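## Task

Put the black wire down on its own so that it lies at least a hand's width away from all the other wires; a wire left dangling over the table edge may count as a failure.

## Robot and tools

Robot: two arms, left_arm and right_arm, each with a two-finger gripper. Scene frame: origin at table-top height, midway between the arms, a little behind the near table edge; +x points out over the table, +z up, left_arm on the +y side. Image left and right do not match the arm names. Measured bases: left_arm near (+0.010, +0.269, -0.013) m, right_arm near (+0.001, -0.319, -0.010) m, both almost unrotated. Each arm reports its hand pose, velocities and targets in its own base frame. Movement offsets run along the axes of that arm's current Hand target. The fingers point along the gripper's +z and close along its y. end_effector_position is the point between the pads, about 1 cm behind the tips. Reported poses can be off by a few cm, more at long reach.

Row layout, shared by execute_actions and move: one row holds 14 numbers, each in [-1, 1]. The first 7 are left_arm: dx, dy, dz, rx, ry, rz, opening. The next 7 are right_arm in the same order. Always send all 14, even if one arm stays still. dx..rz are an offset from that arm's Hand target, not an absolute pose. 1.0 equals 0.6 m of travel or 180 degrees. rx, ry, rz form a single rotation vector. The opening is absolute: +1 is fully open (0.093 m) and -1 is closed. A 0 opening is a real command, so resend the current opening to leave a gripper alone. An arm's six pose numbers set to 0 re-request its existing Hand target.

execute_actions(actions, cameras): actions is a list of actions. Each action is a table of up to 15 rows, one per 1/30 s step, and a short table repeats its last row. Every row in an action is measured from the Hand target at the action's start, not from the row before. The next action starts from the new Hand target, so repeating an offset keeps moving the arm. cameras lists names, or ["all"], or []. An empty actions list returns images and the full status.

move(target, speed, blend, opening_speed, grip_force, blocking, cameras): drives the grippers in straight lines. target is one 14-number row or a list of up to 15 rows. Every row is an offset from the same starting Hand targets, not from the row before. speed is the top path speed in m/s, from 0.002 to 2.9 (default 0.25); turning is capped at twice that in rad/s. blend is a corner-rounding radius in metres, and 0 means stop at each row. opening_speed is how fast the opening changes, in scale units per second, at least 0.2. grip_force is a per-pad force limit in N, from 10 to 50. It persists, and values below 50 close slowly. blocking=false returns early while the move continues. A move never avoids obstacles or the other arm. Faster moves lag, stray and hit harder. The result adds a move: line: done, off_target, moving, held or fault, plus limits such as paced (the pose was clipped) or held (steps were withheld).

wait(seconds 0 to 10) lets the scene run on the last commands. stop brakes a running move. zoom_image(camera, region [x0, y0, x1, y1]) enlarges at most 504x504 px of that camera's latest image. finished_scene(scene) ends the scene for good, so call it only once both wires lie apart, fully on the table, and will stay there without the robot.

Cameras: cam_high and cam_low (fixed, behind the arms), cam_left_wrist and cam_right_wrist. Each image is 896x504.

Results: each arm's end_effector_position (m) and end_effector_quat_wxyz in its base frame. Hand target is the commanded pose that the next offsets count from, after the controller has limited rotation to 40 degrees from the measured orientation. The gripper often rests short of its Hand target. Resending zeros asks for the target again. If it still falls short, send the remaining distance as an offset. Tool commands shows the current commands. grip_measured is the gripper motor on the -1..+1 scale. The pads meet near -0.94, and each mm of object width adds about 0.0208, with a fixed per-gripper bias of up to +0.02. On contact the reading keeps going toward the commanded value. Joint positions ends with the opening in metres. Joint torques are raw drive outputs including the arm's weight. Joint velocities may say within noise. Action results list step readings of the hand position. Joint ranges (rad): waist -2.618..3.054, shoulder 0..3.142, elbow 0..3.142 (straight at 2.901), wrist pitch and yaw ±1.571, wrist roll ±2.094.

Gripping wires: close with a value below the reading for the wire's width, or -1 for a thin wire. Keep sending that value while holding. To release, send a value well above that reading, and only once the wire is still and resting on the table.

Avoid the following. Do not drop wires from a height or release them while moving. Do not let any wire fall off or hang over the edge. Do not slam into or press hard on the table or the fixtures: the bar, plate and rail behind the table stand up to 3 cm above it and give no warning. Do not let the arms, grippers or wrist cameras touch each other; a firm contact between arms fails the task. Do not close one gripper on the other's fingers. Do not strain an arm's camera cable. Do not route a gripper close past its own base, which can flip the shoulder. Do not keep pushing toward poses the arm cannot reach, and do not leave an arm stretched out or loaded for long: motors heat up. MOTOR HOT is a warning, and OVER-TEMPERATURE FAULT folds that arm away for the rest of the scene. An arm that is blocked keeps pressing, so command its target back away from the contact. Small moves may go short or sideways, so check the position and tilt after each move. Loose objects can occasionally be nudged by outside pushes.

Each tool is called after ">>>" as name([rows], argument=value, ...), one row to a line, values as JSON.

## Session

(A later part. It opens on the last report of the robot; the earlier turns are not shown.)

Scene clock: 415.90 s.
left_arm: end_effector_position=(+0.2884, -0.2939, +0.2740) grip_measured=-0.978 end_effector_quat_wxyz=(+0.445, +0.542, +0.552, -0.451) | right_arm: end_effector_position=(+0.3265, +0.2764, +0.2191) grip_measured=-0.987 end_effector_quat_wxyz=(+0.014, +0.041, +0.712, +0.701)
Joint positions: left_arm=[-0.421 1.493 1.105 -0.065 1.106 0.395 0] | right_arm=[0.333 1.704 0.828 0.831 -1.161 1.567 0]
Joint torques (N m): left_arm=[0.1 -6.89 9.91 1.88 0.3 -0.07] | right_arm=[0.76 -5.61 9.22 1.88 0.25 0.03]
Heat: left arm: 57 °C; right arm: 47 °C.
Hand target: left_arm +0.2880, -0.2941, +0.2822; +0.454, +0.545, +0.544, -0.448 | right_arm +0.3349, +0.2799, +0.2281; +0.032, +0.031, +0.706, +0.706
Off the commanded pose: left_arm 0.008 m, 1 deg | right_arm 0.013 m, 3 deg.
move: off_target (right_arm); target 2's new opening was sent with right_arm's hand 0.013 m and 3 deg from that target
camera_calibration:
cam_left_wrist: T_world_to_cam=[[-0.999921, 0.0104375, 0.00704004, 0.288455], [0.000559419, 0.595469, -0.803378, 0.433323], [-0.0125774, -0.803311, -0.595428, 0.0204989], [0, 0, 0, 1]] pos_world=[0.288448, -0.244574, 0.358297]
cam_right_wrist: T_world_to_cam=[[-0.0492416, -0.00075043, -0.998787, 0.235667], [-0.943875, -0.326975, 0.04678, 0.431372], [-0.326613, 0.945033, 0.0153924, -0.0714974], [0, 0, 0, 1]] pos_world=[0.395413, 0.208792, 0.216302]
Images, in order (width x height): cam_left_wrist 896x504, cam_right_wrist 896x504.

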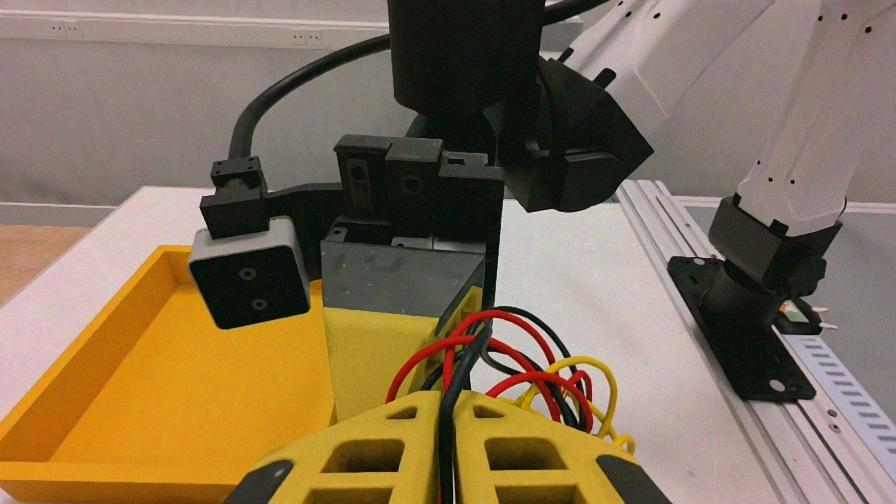

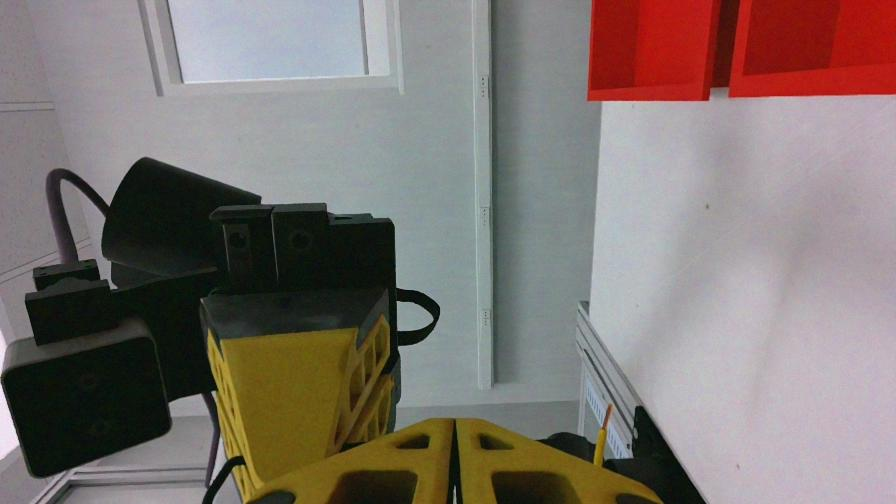

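>>> zoom_image(camera="cam_left_wrist", region=[320, 270, 660, 480])

Scaled by 1.482 from the camera's 896x504 image, which has a finer 1280x720 frame.

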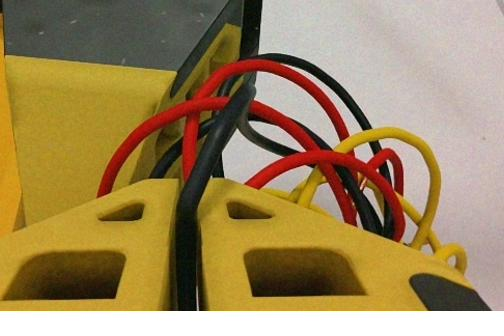

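>>> move(target=[0,0,0,0,0,0,-1, -0.0437,0,-0.021,0,0,0,-1], cameras=["cam_right_wrist","cam_left_wrist"], speed=0.08)

>>> zoom_image(camera="cam_left_wrist", region=[320, 270, 660, 480])

Scene clock: 427.43 s.
left_arm: end_effector_position=(+0.2884, -0.2939, +0.2740) grip_measured=-0.978 end_effector_quat_wxyz=(+0.445, +0.542, +0.552, -0.451) | right_arm: end_effector_position=(+0.3530, +0.2659, +0.2217) grip_measured=-0.987 end_effector_quat_wxyz=(+0.024, +0.041, +0.710, +0.703)
Joint positions: left_arm=[-0.421 1.493 1.105 -0.065 1.106 0.395 0] | right_arm=[0.283 1.77 0.91 0.831 -1.196 1.567 0]
Joint torques (N m): left_arm=[0.03 -6.99 9.96 1.89 0.32 -0.03] | right_arm=[-0.7 -6.23 9.22 1.66 -0.04 0]
Heat: left arm: 57 °C; right arm: 47 °C.
Hand target: left_arm +0.2880, -0.2941, +0.2822; +0.454, +0.545, +0.544, -0.448 | right_arm +0.3598, +0.2651, +0.2281; +0.032, +0.031, +0.707, +0.706
Off the commanded pose: left_arm 0.008 m, 1 deg | right_arm 0.009 m, 2 deg.
move: done
camera_calibration:
cam_left_wrist: T_world_to_cam=[[-0.999921, 0.0104375, 0.00704004, 0.288455], [0.000559419, 0.595469, -0.803378, 0.433323], [-0.0125774, -0.803311, -0.595428, 0.0204989], [0, 0, 0, 1]] pos_world=[0.288448, -0.244574, 0.358297]
cam_right_wrist: T_world_to_cam=[[-0.0346576, 0.00582077, -0.999382, 0.232742], [-0.949219, -0.313077, 0.0310945, 0.454513], [-0.312702, 0.94971, 0.0163757, -0.059403], [0, 0, 0, 1]] pos_world=[0.420923, 0.197358, 0.219438]
Images, in order (width x height): cam_left_wrist 896x504, cam_right_wrist 896x504.

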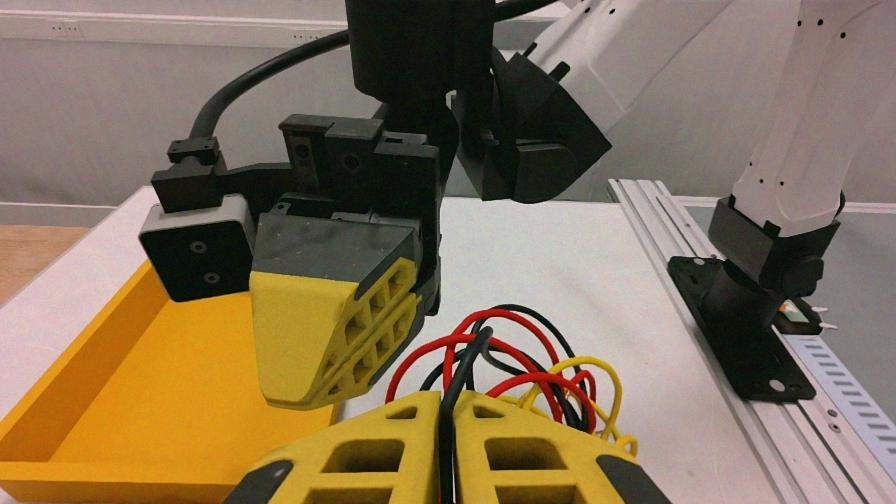

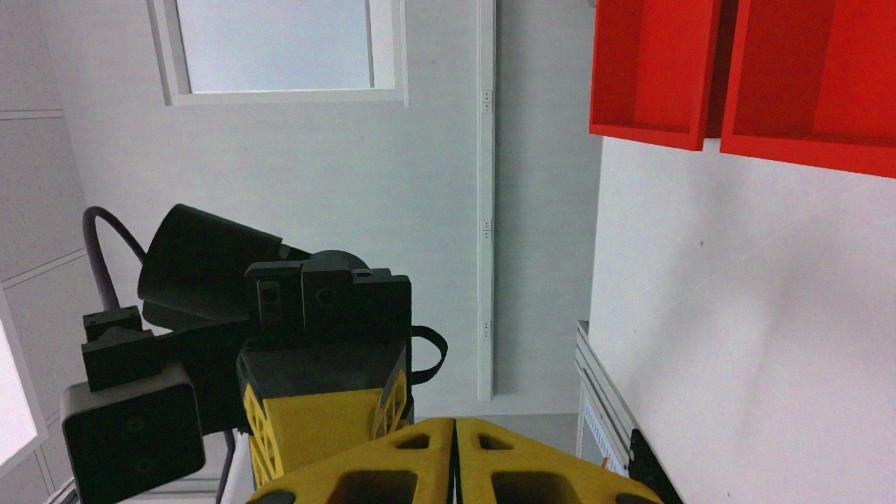

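Scaled by 1.482 from the camera's 896x504 image, which has a finer 1280x720 frame.

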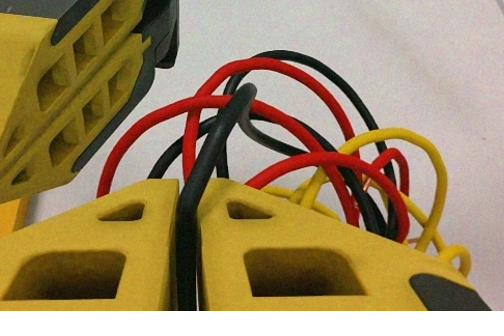

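>>> move([
  [0,0,0,0,0,0,-1, 0,0,0,0,0,0,-0.45],
  [0,0,0,0,0,0,-1, 0.0525,-0.002,0.0105,0,0,0,-0.45],
], cameras=["cam_right_wrist","cam_left_wrist"], speed=0.08)

>>> zoom_image(camera="cam_right_wrist", region=[300, 254, 600, 504])

>>> zoom_image(camera="cam_left_wrist", region=[320, 270, 660, 480])

Scene clock: 448.73 s.
left_arm: end_effector_position=(+0.2884, -0.2939, +0.2740) grip_measured=-0.978 end_effector_quat_wxyz=(+0.445, +0.542, +0.552, -0.451) | right_arm: end_effector_position=(+0.3312, +0.2751, +0.2095) grip_measured=-0.451 end_effector_quat_wxyz=(+0.006, +0.046, +0.714, +0.698)
Joint positions: left_arm=[-0.421 1.493 1.105 -0.065 1.106 0.395 0] | right_arm=[0.324 1.738 0.834 0.84 -1.172 1.567 0.024]
Joint torques (N m): left_arm=[0.08 -7.05 9.85 1.92 0.32 0.01] | right_arm=[0.61 -10.36 6.08 1.79 0.14 -0.02]
Heat: left arm: 57 °C; right arm: 49 °C.
Hand target: left_arm +0.2880, -0.2941, +0.2822; +0.454, +0.545, +0.544, -0.448 | right_arm +0.3289, +0.2742, +0.2269; +0.032, +0.031, +0.707, +0.706
Off the commanded pose: left_arm 0.008 m, 1 deg | right_arm 0.017 m, 4 deg.
move: off_target (right_arm)
camera_calibration:
cam_left_wrist: T_world_to_cam=[[-0.999921, 0.0104375, 0.00704004, 0.288455], [0.000559419, 0.595469, -0.803378, 0.433323], [-0.0125774, -0.803311, -0.595428, 0.0204989], [0, 0, 0, 1]] pos_world=[0.288448, -0.244574, 0.358297]
cam_right_wrist: T_world_to_cam=[[-0.0670283, -0.00636068, -0.997731, 0.233541], [-0.94199, -0.329211, 0.0653824, 0.431987], [-0.32888, 0.944235, 0.0160748, -0.0677712], [0, 0, 0, 1]] pos_world=[0.400293, 0.207692, 0.205856]
Images, in order (width x height): cam_left_wrist 896x504, cam_right_wrist 896x504.

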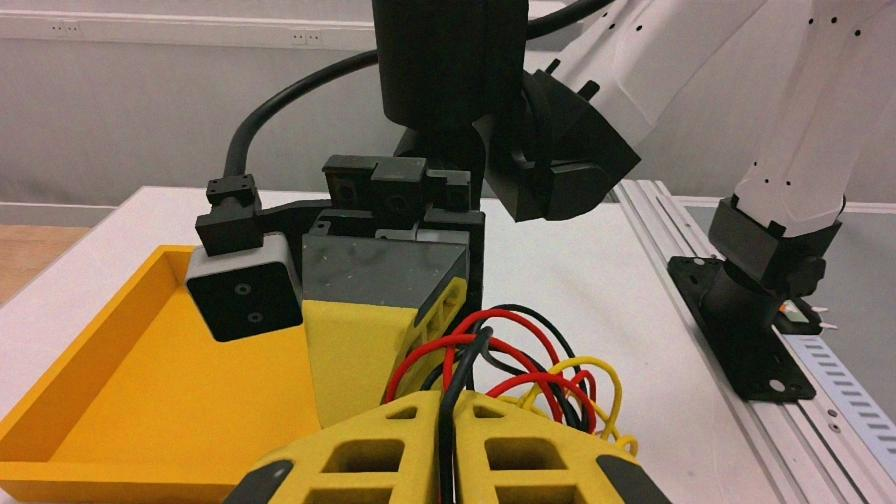

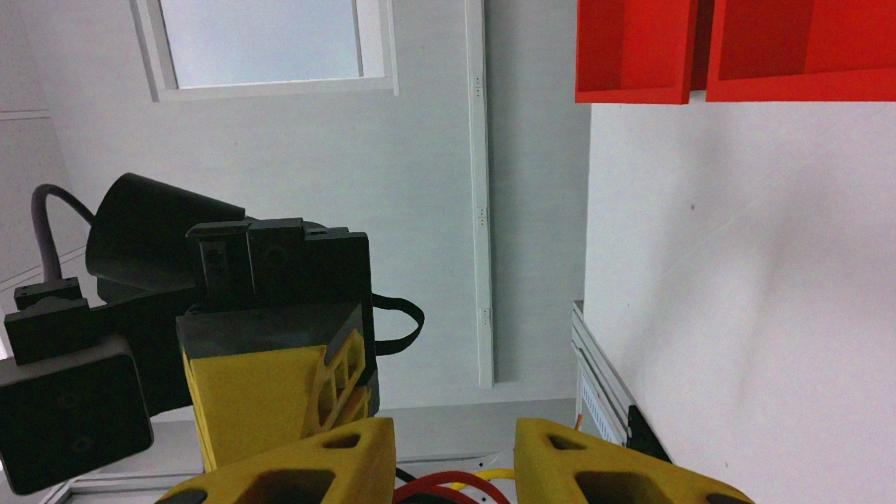

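Scaled by 1.680 from the camera's 896x504 image, which has a finer 1280x720 frame.

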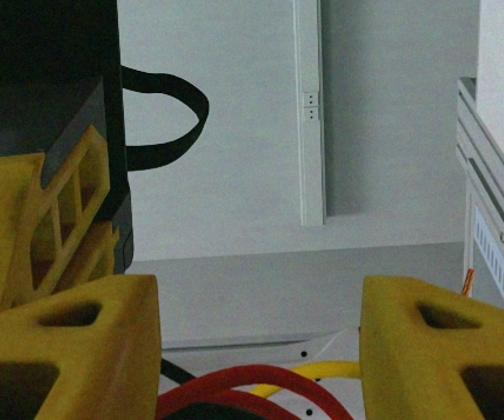

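Scaled by 1.482 from the camera's 896x504 image, which has a finer 1280x720 frame.

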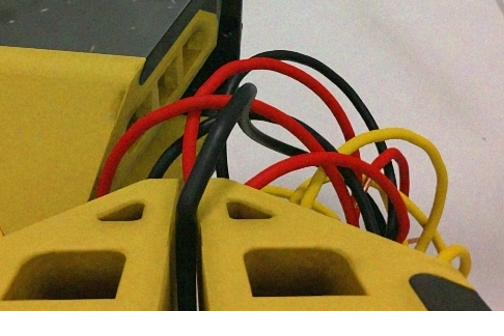

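>>> move([
  [0,0,0,0,0,0,-1, 0.0047,0.006,0.016,0,0,0,-0.45],
  [0,0,0,0,0,0,-1, 0.0047,0.006,0.016,0,0,0,-1],
], cameras=["cam_right_wrist","cam_left_wrist"], speed=0.08)

>>> zoom_image(camera="cam_right_wrist", region=[300, 254, 600, 504])

>>> zoom_image(camera="cam_left_wrist", region=[320, 270, 660, 480])

Scene clock: 463.03 s.
left_arm: end_effector_position=(+0.2884, -0.2939, +0.2740) grip_measured=-0.978 end_effector_quat_wxyz=(+0.445, +0.542, +0.552, -0.451) | right_arm: end_effector_position=(+0.3288, +0.2837, +0.2092) grip_measured=-0.987 end_effector_quat_wxyz=(+0.008, +0.047, +0.715, +0.698)
Joint positions: left_arm=[-0.421 1.493 1.105 -0.065 1.106 0.395 0] | right_arm=[0.351 1.738 0.834 0.84 -1.142 1.568 0]
Joint torques (N m): left_arm=[0.17 -6.97 9.94 1.91 0.31 0.01] | right_arm=[0.9 -10.82 6.54 1.7 0.24 0]
Heat: left arm: 57 °C; right arm: 47 °C.
Hand target: left_arm +0.2880, -0.2941, +0.2822; +0.454, +0.545, +0.544, -0.448 | right_arm +0.3270, +0.2840, +0.2305; +0.032, +0.031, +0.707, +0.706
Off the commanded pose: left_arm 0.008 m, 1 deg | right_arm 0.021 m, 4 deg.
move: off_target (right_arm); target 2's new opening was sent with right_arm's hand 0.021 m and 4 deg from that target
camera_calibration:
cam_left_wrist: T_world_to_cam=[[-0.999921, 0.0104375, 0.00704004, 0.288455], [0.000559419, 0.595469, -0.803378, 0.433323], [-0.0125774, -0.803311, -0.595428, 0.0204989], [0, 0, 0, 1]] pos_world=[0.288448, -0.244574, 0.358297]
cam_right_wrist: T_world_to_cam=[[-0.0671719, -0.00787281, -0.99771, 0.233593], [-0.943087, -0.325916, 0.0660662, 0.431768], [-0.32569, 0.945366, 0.0144677, -0.077665], [0, 0, 0, 1]] pos_world=[0.397591, 0.215981, 0.205657]
Images, in order (width x height): cam_left_wrist 896x504, cam_right_wrist 896x504.

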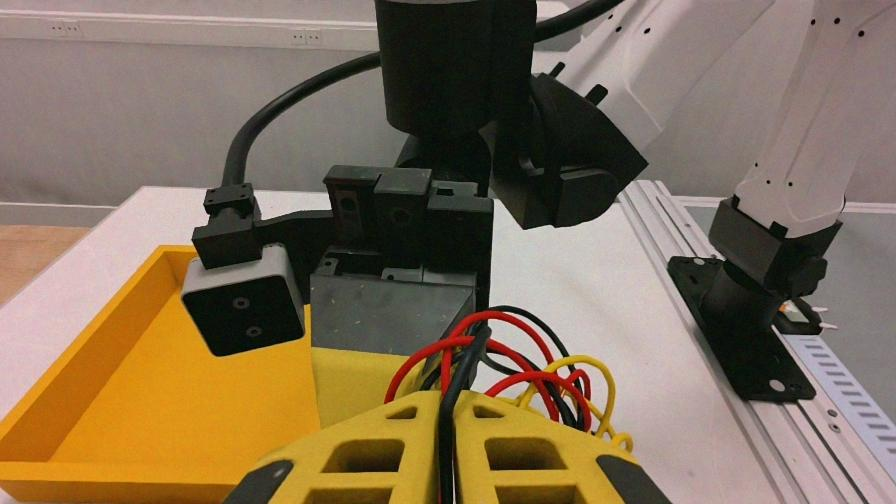

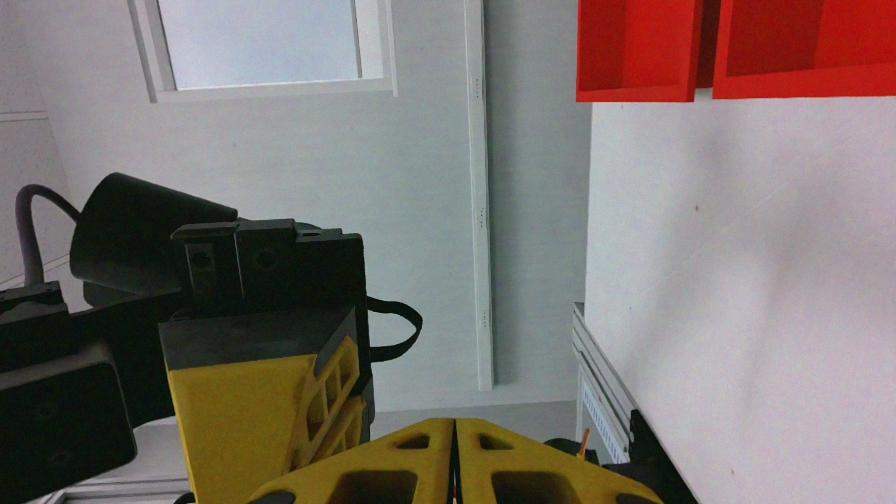

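Scaled by 1.680 from the camera's 896x504 image, which has a finer 1280x720 frame.

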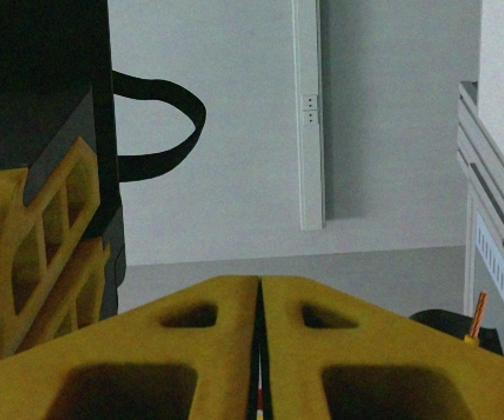

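Scaled by 1.482 from the camera's 896x504 image, which has a finer 1280x720 frame.

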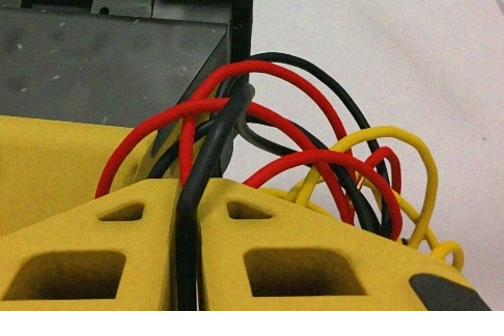

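>>> move(target=[0,0,0,0,0,0,-1, -0.035,0,-0.015,0,0,0,-1], cameras=["cam_right_wrist","cam_left_wrist"], speed=0.08)

>>> zoom_image(camera="cam_left_wrist", region=[320, 270, 660, 480])

Scene clock: 470.13 s.
left_arm: end_effector_position=(+0.2884, -0.2939, +0.2740) grip_measured=-0.978 end_effector_quat_wxyz=(+0.445, +0.542, +0.552, -0.451) | right_arm: end_effector_position=(+0.3410, +0.2742, +0.2232) grip_measured=-0.987 end_effector_quat_wxyz=(+0.025, +0.039, +0.709, +0.703)
Joint positions: left_arm=[-0.421 1.493 1.105 -0.065 1.106 0.395 0] | right_arm=[0.316 1.738 0.875 0.839 -1.164 1.568 0]
Joint torques (N m): left_arm=[0.14 -7.04 9.83 1.87 0.38 -0.06] | right_arm=[-0.58 -6.31 8.9 1.55 -0.1 -0.02]
Heat: left arm: 57 °C; right arm: 46 °C.
Hand target: left_arm +0.2880, -0.2941, +0.2822; +0.454, +0.545, +0.544, -0.448 | right_arm +0.3471, +0.2731, +0.2304; +0.032, +0.031, +0.707, +0.706
Off the commanded pose: left_arm 0.008 m, 1 deg | right_arm 0.010 m, 1 deg.
move: done
camera_calibration:
cam_left_wrist: T_world_to_cam=[[-0.999921, 0.0104375, 0.00704004, 0.288455], [0.000559419, 0.595469, -0.803378, 0.433323], [-0.0125774, -0.803311, -0.595428, 0.0204989], [0, 0, 0, 1]] pos_world=[0.288448, -0.244574, 0.358297]
cam_right_wrist: T_world_to_cam=[[-0.0304983, 0.00657614, -0.999513, 0.232264], [-0.948961, -0.314244, 0.0268883, 0.446831], [-0.313914, 0.949319, 0.0158244, -0.0703406], [0, 0, 0, 1]] pos_world=[0.409028, 0.205663, 0.221249]
Images, in order (width x height): cam_left_wrist 896x504, cam_right_wrist 896x504.

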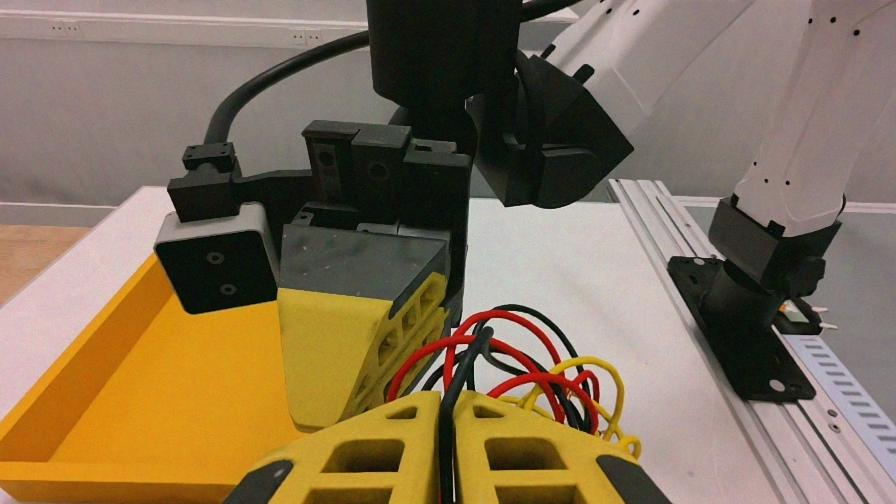

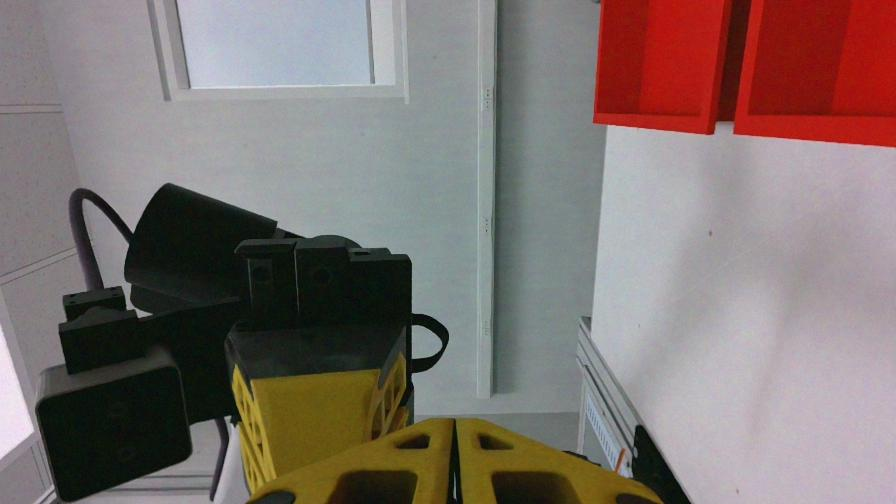

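Scaled by 1.482 from the camera's 896x504 image, which has a finer 1280x720 frame.

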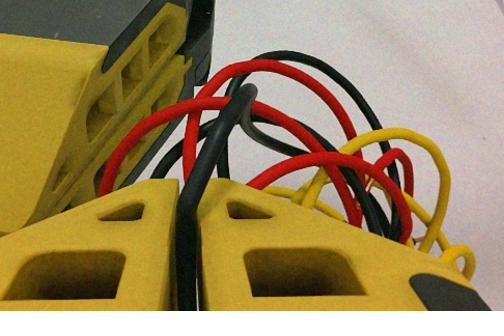

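>>> move([
  [0,0,0,0,0,0,-1, 0,0,-0.12,0,0,-0.5,-1],
  [0,0,0,0,0,0,-1, 0.1685,-0.0107,-0.112,0,0,-1.0,-0.36],
], cameras=["cam_right_wrist","cam_left_wrist"], speed=0.4, blend=[0.02,0])

>>> zoom_image(camera="cam_right_wrist", region=[340, 230, 640, 504])

>>> zoom_image(camera="cam_left_wrist", region=[320, 270, 660, 480])

Scene clock: 548.20 s.
left_arm: end_effector_position=(+0.2884, -0.2939, +0.2740) grip_measured=-0.978 end_effector_quat_wxyz=(+0.445, +0.542, +0.552, -0.451) | right_arm: end_effector_position=(+0.2404, +0.2133, +0.2121) grip_measured=-0.362 end_effector_quat_wxyz=(+0.703, -0.709, +0.047, -0.016)
Joint positions: left_arm=[-0.421 1.493 1.105 -0.065 1.106 0.395 0] | right_arm=[0.2 1.323 0.432 0.855 -1.281 -1.562 0.028]
Joint torques (N m): left_arm=[0.17 -6.91 9.94 1.91 0.34 -0.02] | right_arm=[0.98 -5.74 7.61 1.29 0.1 0.02]
Heat: left arm: 59 °C; right arm: 47 °C.
Hand target: left_arm +0.2880, -0.2941, +0.2822; +0.454, +0.545, +0.544, -0.448 | right_arm +0.2404, +0.2152, +0.2240; +0.706, -0.706, +0.031, -0.032
Off the commanded pose: left_arm 0.008 m, 1 deg | right_arm 0.012 m, 3 deg.
move: off_target (right_arm); target 2's new opening was sent with right_arm's hand 0.012 m and 3 deg from that target
camera_calibration:
cam_left_wrist: T_world_to_cam=[[-0.999921, 0.0104375, 0.00704004, 0.288455], [0.000559419, 0.595469, -0.803378, 0.433323], [-0.0125774, -0.803311, -0.595428, 0.0204989], [0, 0, 0, 1]] pos_world=[0.288448, -0.244574, 0.358297]
cam_right_wrist: T_world_to_cam=[[0.0570522, 0.0186991, 0.998196, -0.228889], [0.876465, -0.479707, -0.0411083, -0.0565244], [0.478073, 0.87723, -0.0437575, -0.20635], [0, 0, 0, 1]] pos_world=[0.16125, 0.158181, 0.217123]
Images, in order (width x height): cam_left_wrist 896x504, cam_right_wrist 896x504.

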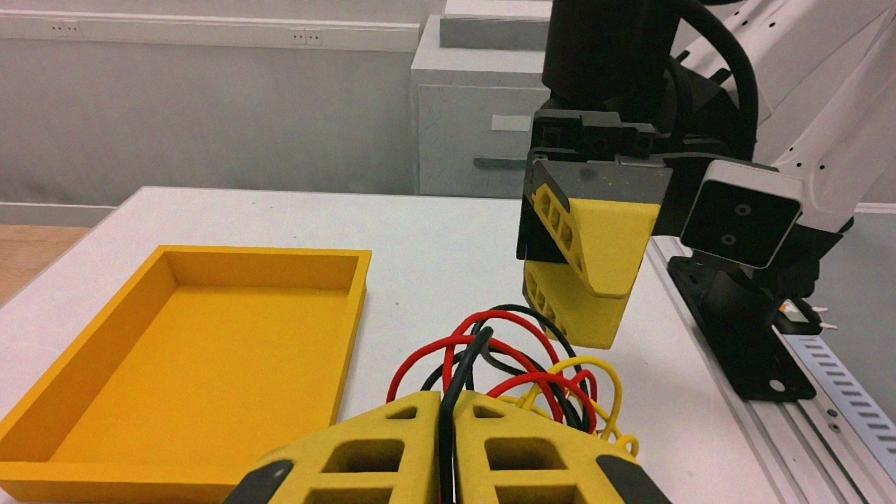

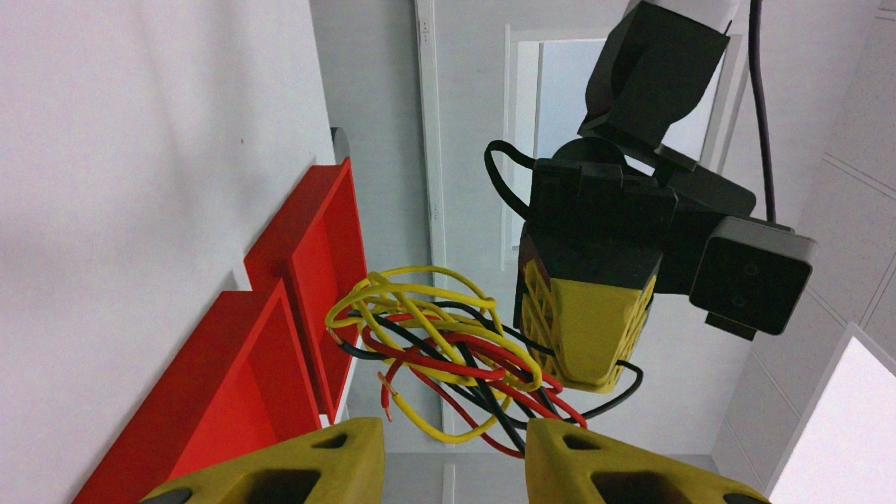

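Scaled by 1.680 from the camera's 896x504 image, which has a finer 1280x720 frame.

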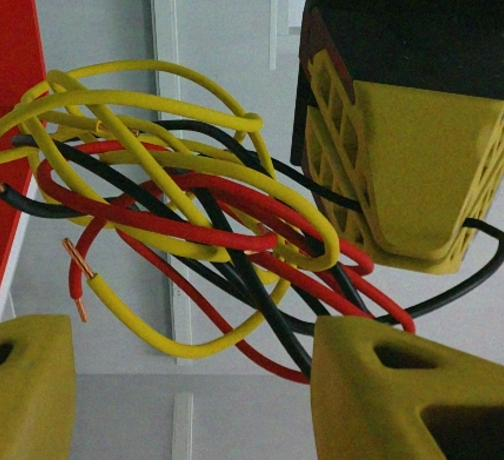

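Scaled by 1.482 from the camera's 896x504 image, which has a finer 1280x720 frame.

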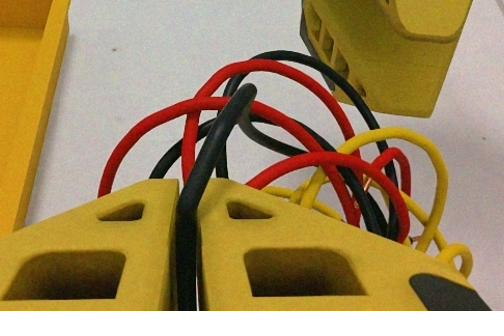

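>>> move(target=[0,0,0,0,0,0,-1, -0.016,0.0017,0.117,0,0,0,-0.36], cameras=["cam_right_wrist"], speed=0.12)

>>> zoom_image(camera="cam_right_wrist", region=[340, 230, 640, 504])

Scene clock: 568.27 s.
left_arm: end_effector_position=(+0.2884, -0.2939, +0.2740) grip_measured=-0.978 end_effector_quat_wxyz=(+0.445, +0.542, +0.552, -0.451) | right_arm: end_effector_position=(+0.2314, +0.2812, +0.2113) grip_measured=-0.362 end_effector_quat_wxyz=(+0.698, -0.714, +0.046, -0.015)
Joint positions: left_arm=[-0.421 1.493 1.105 -0.065 1.106 0.395 0] | right_arm=[0.482 1.386 0.487 0.855 -1.003 -1.565 0.028]
Joint torques (N m): left_arm=[0.13 -7.05 9.74 1.93 0.32 0.01] | right_arm=[0.75 -3.33 9.25 1.85 0.16 0.05]
Heat: left arm: 59 °C; right arm: 47 °C.
Hand target: left_arm +0.2880, -0.2941, +0.2822; +0.454, +0.545, +0.544, -0.448 | right_arm +0.2371, +0.2860, +0.2229; +0.706, -0.707, +0.031, -0.032
Off the commanded pose: left_arm 0.008 m, 1 deg | right_arm 0.014 m, 3 deg.
move: off_target (right_arm)
camera_calibration:
cam_right_wrist: T_world_to_cam=[[0.0573595, 0.032301, 0.997831, -0.2327], [0.878187, -0.477032, -0.0350398, -0.0186047], [0.474866, 0.878292, -0.0557287, -0.258736], [0, 0, 0, 1]] pos_world=[0.152551, 0.225887, 0.217124]
Images, in order (width x height): cam_right_wrist 896x504.

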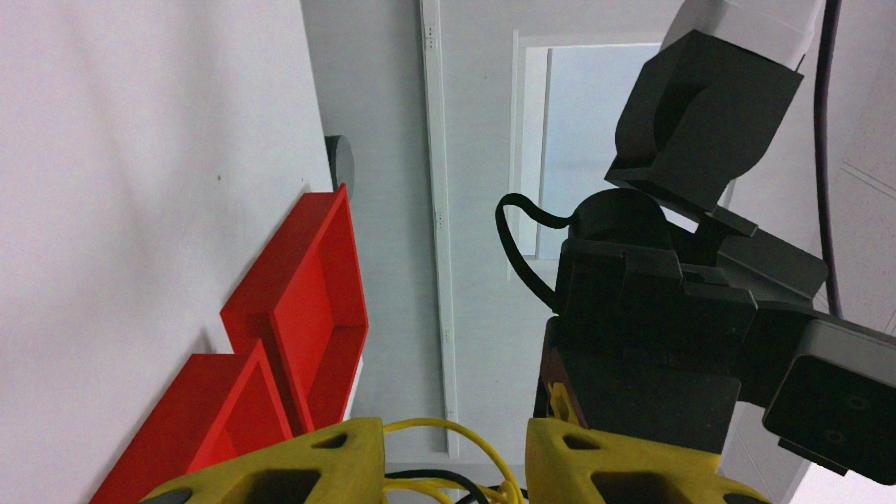

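Scaled by 1.680 from the camera's 896x504 image, which has a finer 1280x720 frame.

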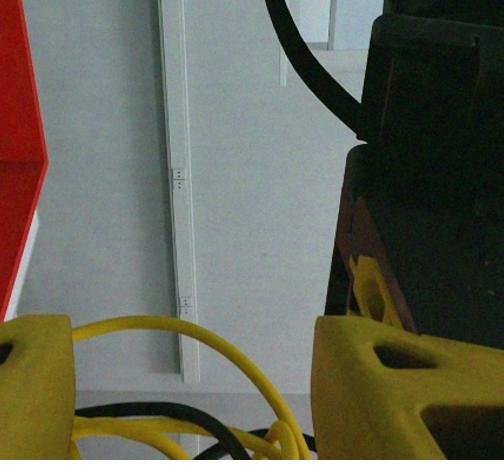

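>>> move(target=[0,0,0,0,0,0,-1, 0.0267,0,0.0505,0,0,0,-0.36], cameras=["cam_right_wrist","cam_left_wrist"], speed=0.1)

>>> zoom_image(camera="cam_right_wrist", region=[340, 230, 640, 504])

>>> zoom_image(camera="cam_left_wrist", region=[360, 270, 700, 480])

Scene clock: 588.43 s.
left_arm: end_effector_position=(+0.2884, -0.2939, +0.2740) grip_measured=-0.978 end_effector_quat_wxyz=(+0.445, +0.542, +0.552, -0.451) | right_arm: end_effector_position=(+0.2490, +0.3094, +0.2093) grip_measured=-0.362 end_effector_quat_wxyz=(+0.695, -0.717, +0.047, -0.011)
Joint positions: left_arm=[-0.421 1.493 1.105 -0.065 1.106 0.395 0] | right_arm=[0.542 1.511 0.593 0.862 -0.947 -1.565 0.028]
Joint torques (N m): left_arm=[0.03 -6.94 9.73 1.91 0.35 -0.04] | right_arm=[0.96 -4.25 9.16 1.89 0.13 0.04]
Heat: left arm: 59 °C; right arm: 47 °C.
Hand target: left_arm +0.2880, -0.2941, +0.2822; +0.454, +0.545, +0.544, -0.448 | right_arm +0.2558, +0.3148, +0.2230; +0.706, -0.707, +0.031, -0.032
Off the commanded pose: left_arm 0.008 m, 1 deg | right_arm 0.016 m, 3 deg.
move: off_target (right_arm)
camera_calibration:
cam_left_wrist: T_world_to_cam=[[-0.999921, 0.0104375, 0.00704004, 0.288455], [0.000559419, 0.595469, -0.803378, 0.433323], [-0.0125774, -0.803311, -0.595428, 0.0204989], [0, 0, 0, 1]] pos_world=[0.288448, -0.244574, 0.358297]
cam_right_wrist: T_world_to_cam=[[0.0657169, 0.0405481, 0.997014, -0.237088], [0.8801, -0.473204, -0.0387656, -0.0214605], [0.470219, 0.880019, -0.0667839, -0.289], [0, 0, 0, 1]] pos_world=[0.170362, 0.253784, 0.216248]
Images, in order (width x height): cam_left_wrist 896x504, cam_right_wrist 896x504.

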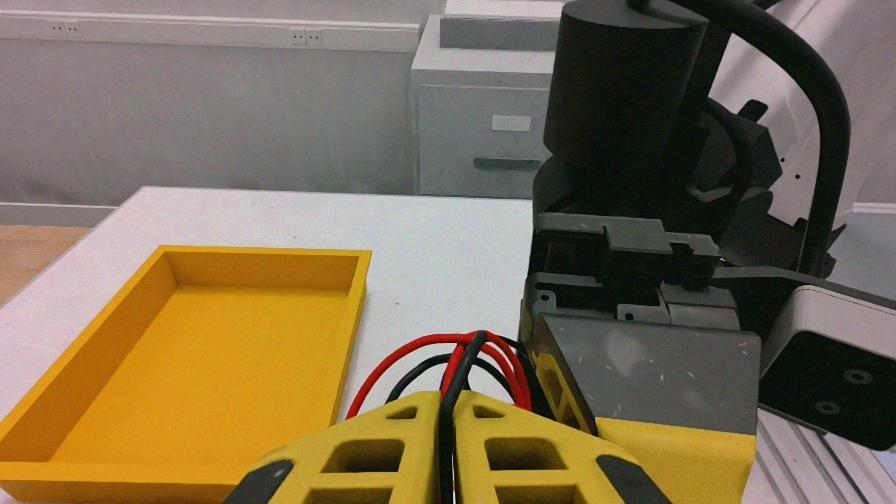

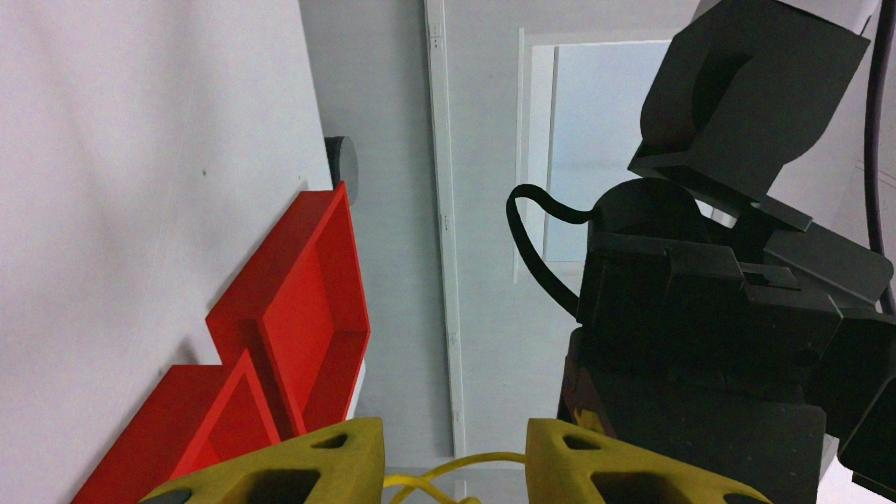

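Scaled by 1.680 from the camera's 896x504 image, which has a finer 1280x720 frame.

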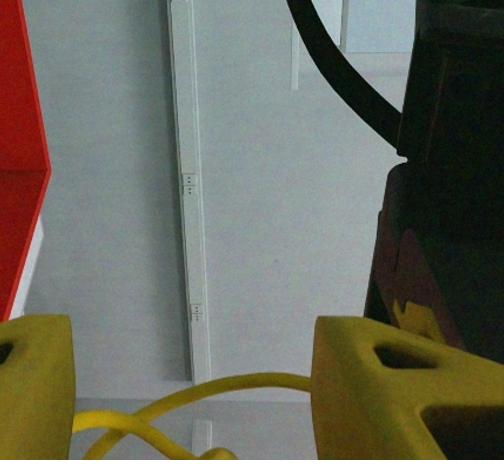

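Scaled by 1.482 from the camera's 896x504 image, which has a finer 1280x720 frame.

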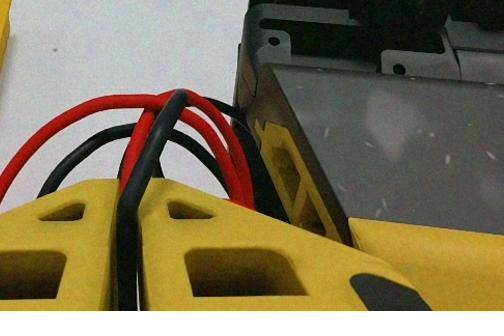

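>>> move(target=[0,0,0,0,0,0,-1, 0,0,0,0,0,0,-1], cameras=["cam_right_wrist","cam_left_wrist"])

>>> zoom_image(camera="cam_right_wrist", region=[340, 230, 640, 504])

Scene clock: 595.93 s.
left_arm: end_effector_position=(+0.2884, -0.2939, +0.2740) grip_measured=-0.978 end_effector_quat_wxyz=(+0.445, +0.542, +0.552, -0.451) | right_arm: end_effector_position=(+0.2491, +0.3094, +0.2096) grip_measured=-0.985 end_effector_quat_wxyz=(+0.696, -0.717, +0.047, -0.011)
Joint positions: left_arm=[-0.421 1.493 1.105 -0.065 1.106 0.395 0] | right_arm=[0.542 1.511 0.593 0.864 -0.947 -1.565 0]
Joint torques (N m): left_arm=[0.05 -6.83 9.83 1.88 0.35 0.02] | right_arm=[0.65 -4.22 9.55 1.87 0.19 0.03]
Heat: left arm: 59 °C; right arm: 47 °C.
Hand target: left_arm +0.2880, -0.2941, +0.2822; +0.454, +0.545, +0.544, -0.448 | right_arm +0.2558, +0.3148, +0.2230; +0.706, -0.706, +0.031, -0.032
Off the commanded pose: left_arm 0.008 m, 1 deg | right_arm 0.016 m, 3 deg.
move: off_target (right_arm)
camera_calibration:
cam_left_wrist: T_world_to_cam=[[-0.999921, 0.0104375, 0.00704004, 0.288455], [0.000559419, 0.595469, -0.803378, 0.433323], [-0.0125774, -0.803311, -0.595428, 0.0204989], [0, 0, 0, 1]] pos_world=[0.288448, -0.244574, 0.358297]
cam_right_wrist: T_world_to_cam=[[0.0640839, 0.039607, 0.997158, -0.236697], [0.880004, -0.473463, -0.0377489, -0.0215929], [0.470623, 0.879923, -0.0651957, -0.289381], [0, 0, 0, 1]] pos_world=[0.170359, 0.253784, 0.216343]
Images, in order (width x height): cam_left_wrist 896x504, cam_right_wrist 896x504.

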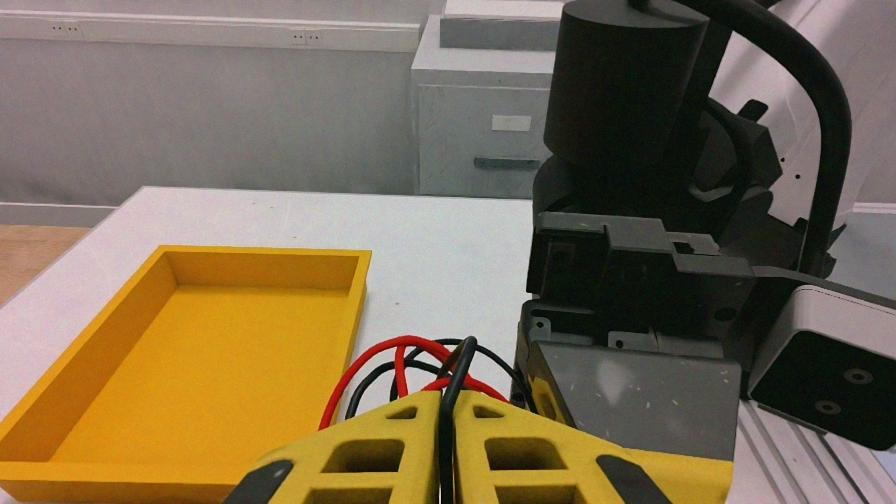

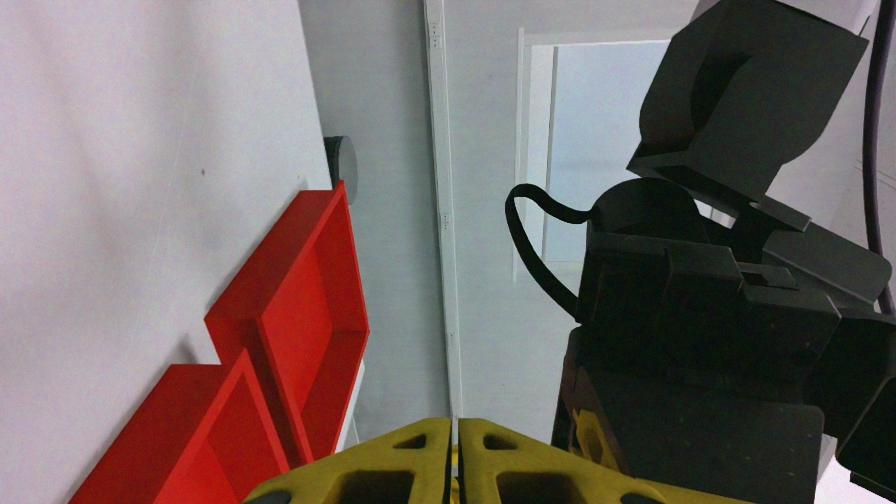

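Scaled by 1.680 from the camera's 896x504 image, which has a finer 1280x720 frame.

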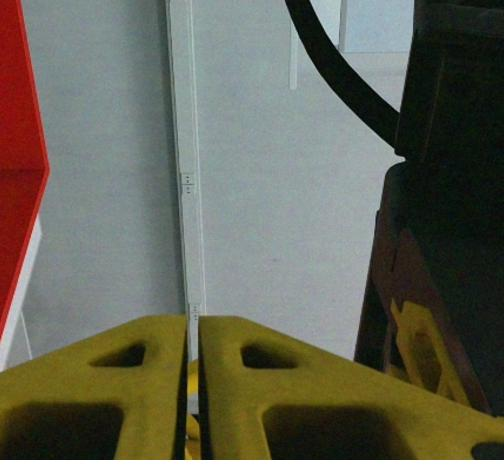

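>>> move(target=[0,0,0,0,0,0,-1, -0.0245,0.0667,-0.1025,0,0,0,-1], cameras=["cam_right_wrist","cam_left_wrist","cam_low"], speed=0.08)

>>> zoom_image(camera="cam_right_wrist", region=[340, 230, 640, 504])

Scene clock: 603.83 s.
left_arm: end_effector_position=(+0.2883, -0.2939, +0.2738) grip_measured=-0.978 end_effector_quat_wxyz=(+0.445, +0.542, +0.553, -0.451) | right_arm: end_effector_position=(+0.2373, +0.2581, +0.1752) grip_measured=-0.985 end_effector_quat_wxyz=(+0.698, -0.714, +0.046, -0.020)
Joint positions: left_arm=[-0.421 1.493 1.105 -0.067 1.106 0.395 0] | right_arm=[0.388 1.511 0.393 1.067 -1.089 -1.581 0]
Joint torques (N m): left_arm=[0.29 -6.98 9.77 1.86 0.32 -0.02] | right_arm=[-0.87 -5.44 4.78 1.96 -0.21 0.1]
Heat: left arm: 59 °C; right arm: 47 °C.
Hand target: left_arm +0.2880, -0.2941, +0.2821; +0.454, +0.545, +0.544, -0.448 | right_arm +0.2357, +0.2548, +0.1829; +0.706, -0.707, +0.031, -0.032
Off the commanded pose: left_arm 0.008 m, 1 deg | right_arm 0.009 m, 2 deg.
move: done
camera_calibration:
cam_left_wrist: T_world_to_cam=[[-0.99991, 0.0104094, 0.0084066, 0.287961], [-0.000546676, 0.595985, -0.802996, 0.433472], [-0.0133689, -0.802928, -0.595926, 0.0208797], [0, 0, 0, 1]] pos_world=[0.288451, -0.244576, 0.358098]
cam_right_wrist: T_world_to_cam=[[0.050345, 0.0324089, 0.998206, -0.194721], [0.87471, -0.483813, -0.0284085, -0.0346622], [0.482024, 0.874571, -0.052706, -0.244427], [0, 0, 0, 1]] pos_world=[0.157942, 0.203309, 0.180504]
Images, in order (width x height): cam_low 896x504, cam_left_wrist 896x504, cam_right_wrist 896x504.

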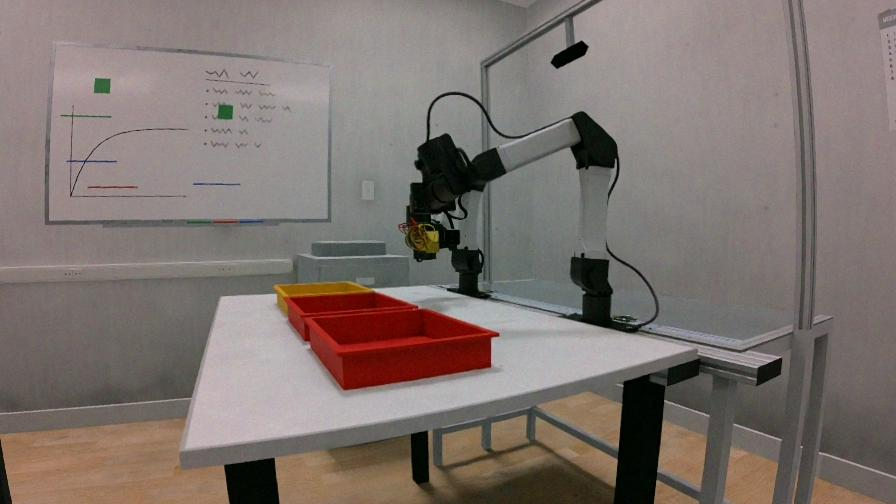

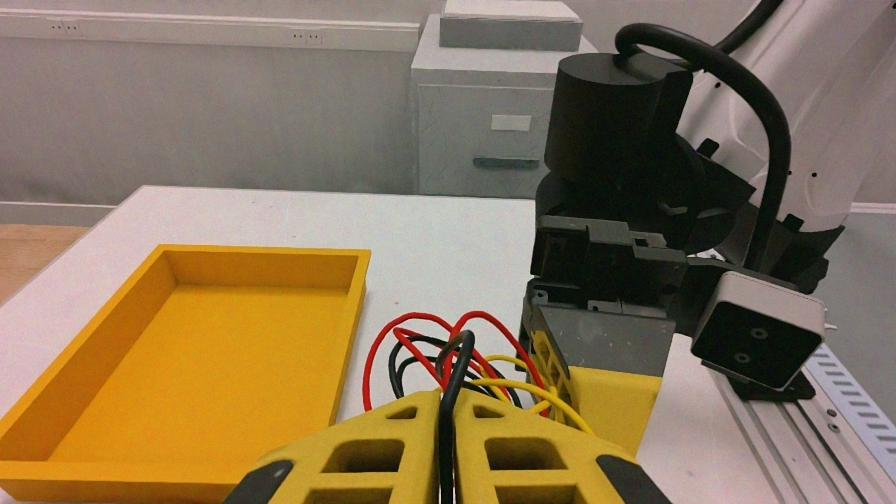

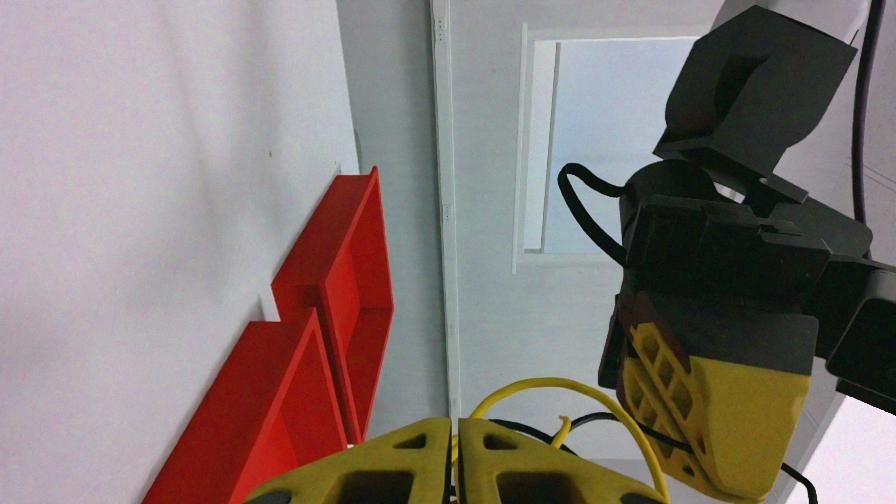

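Scaled by 1.680 from the camera's 896x504 image, which has a finer 1280x720 frame.

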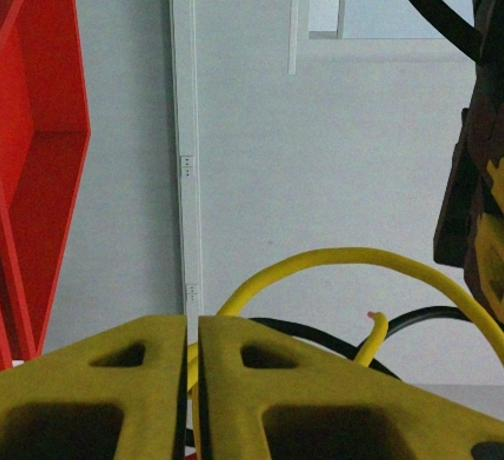

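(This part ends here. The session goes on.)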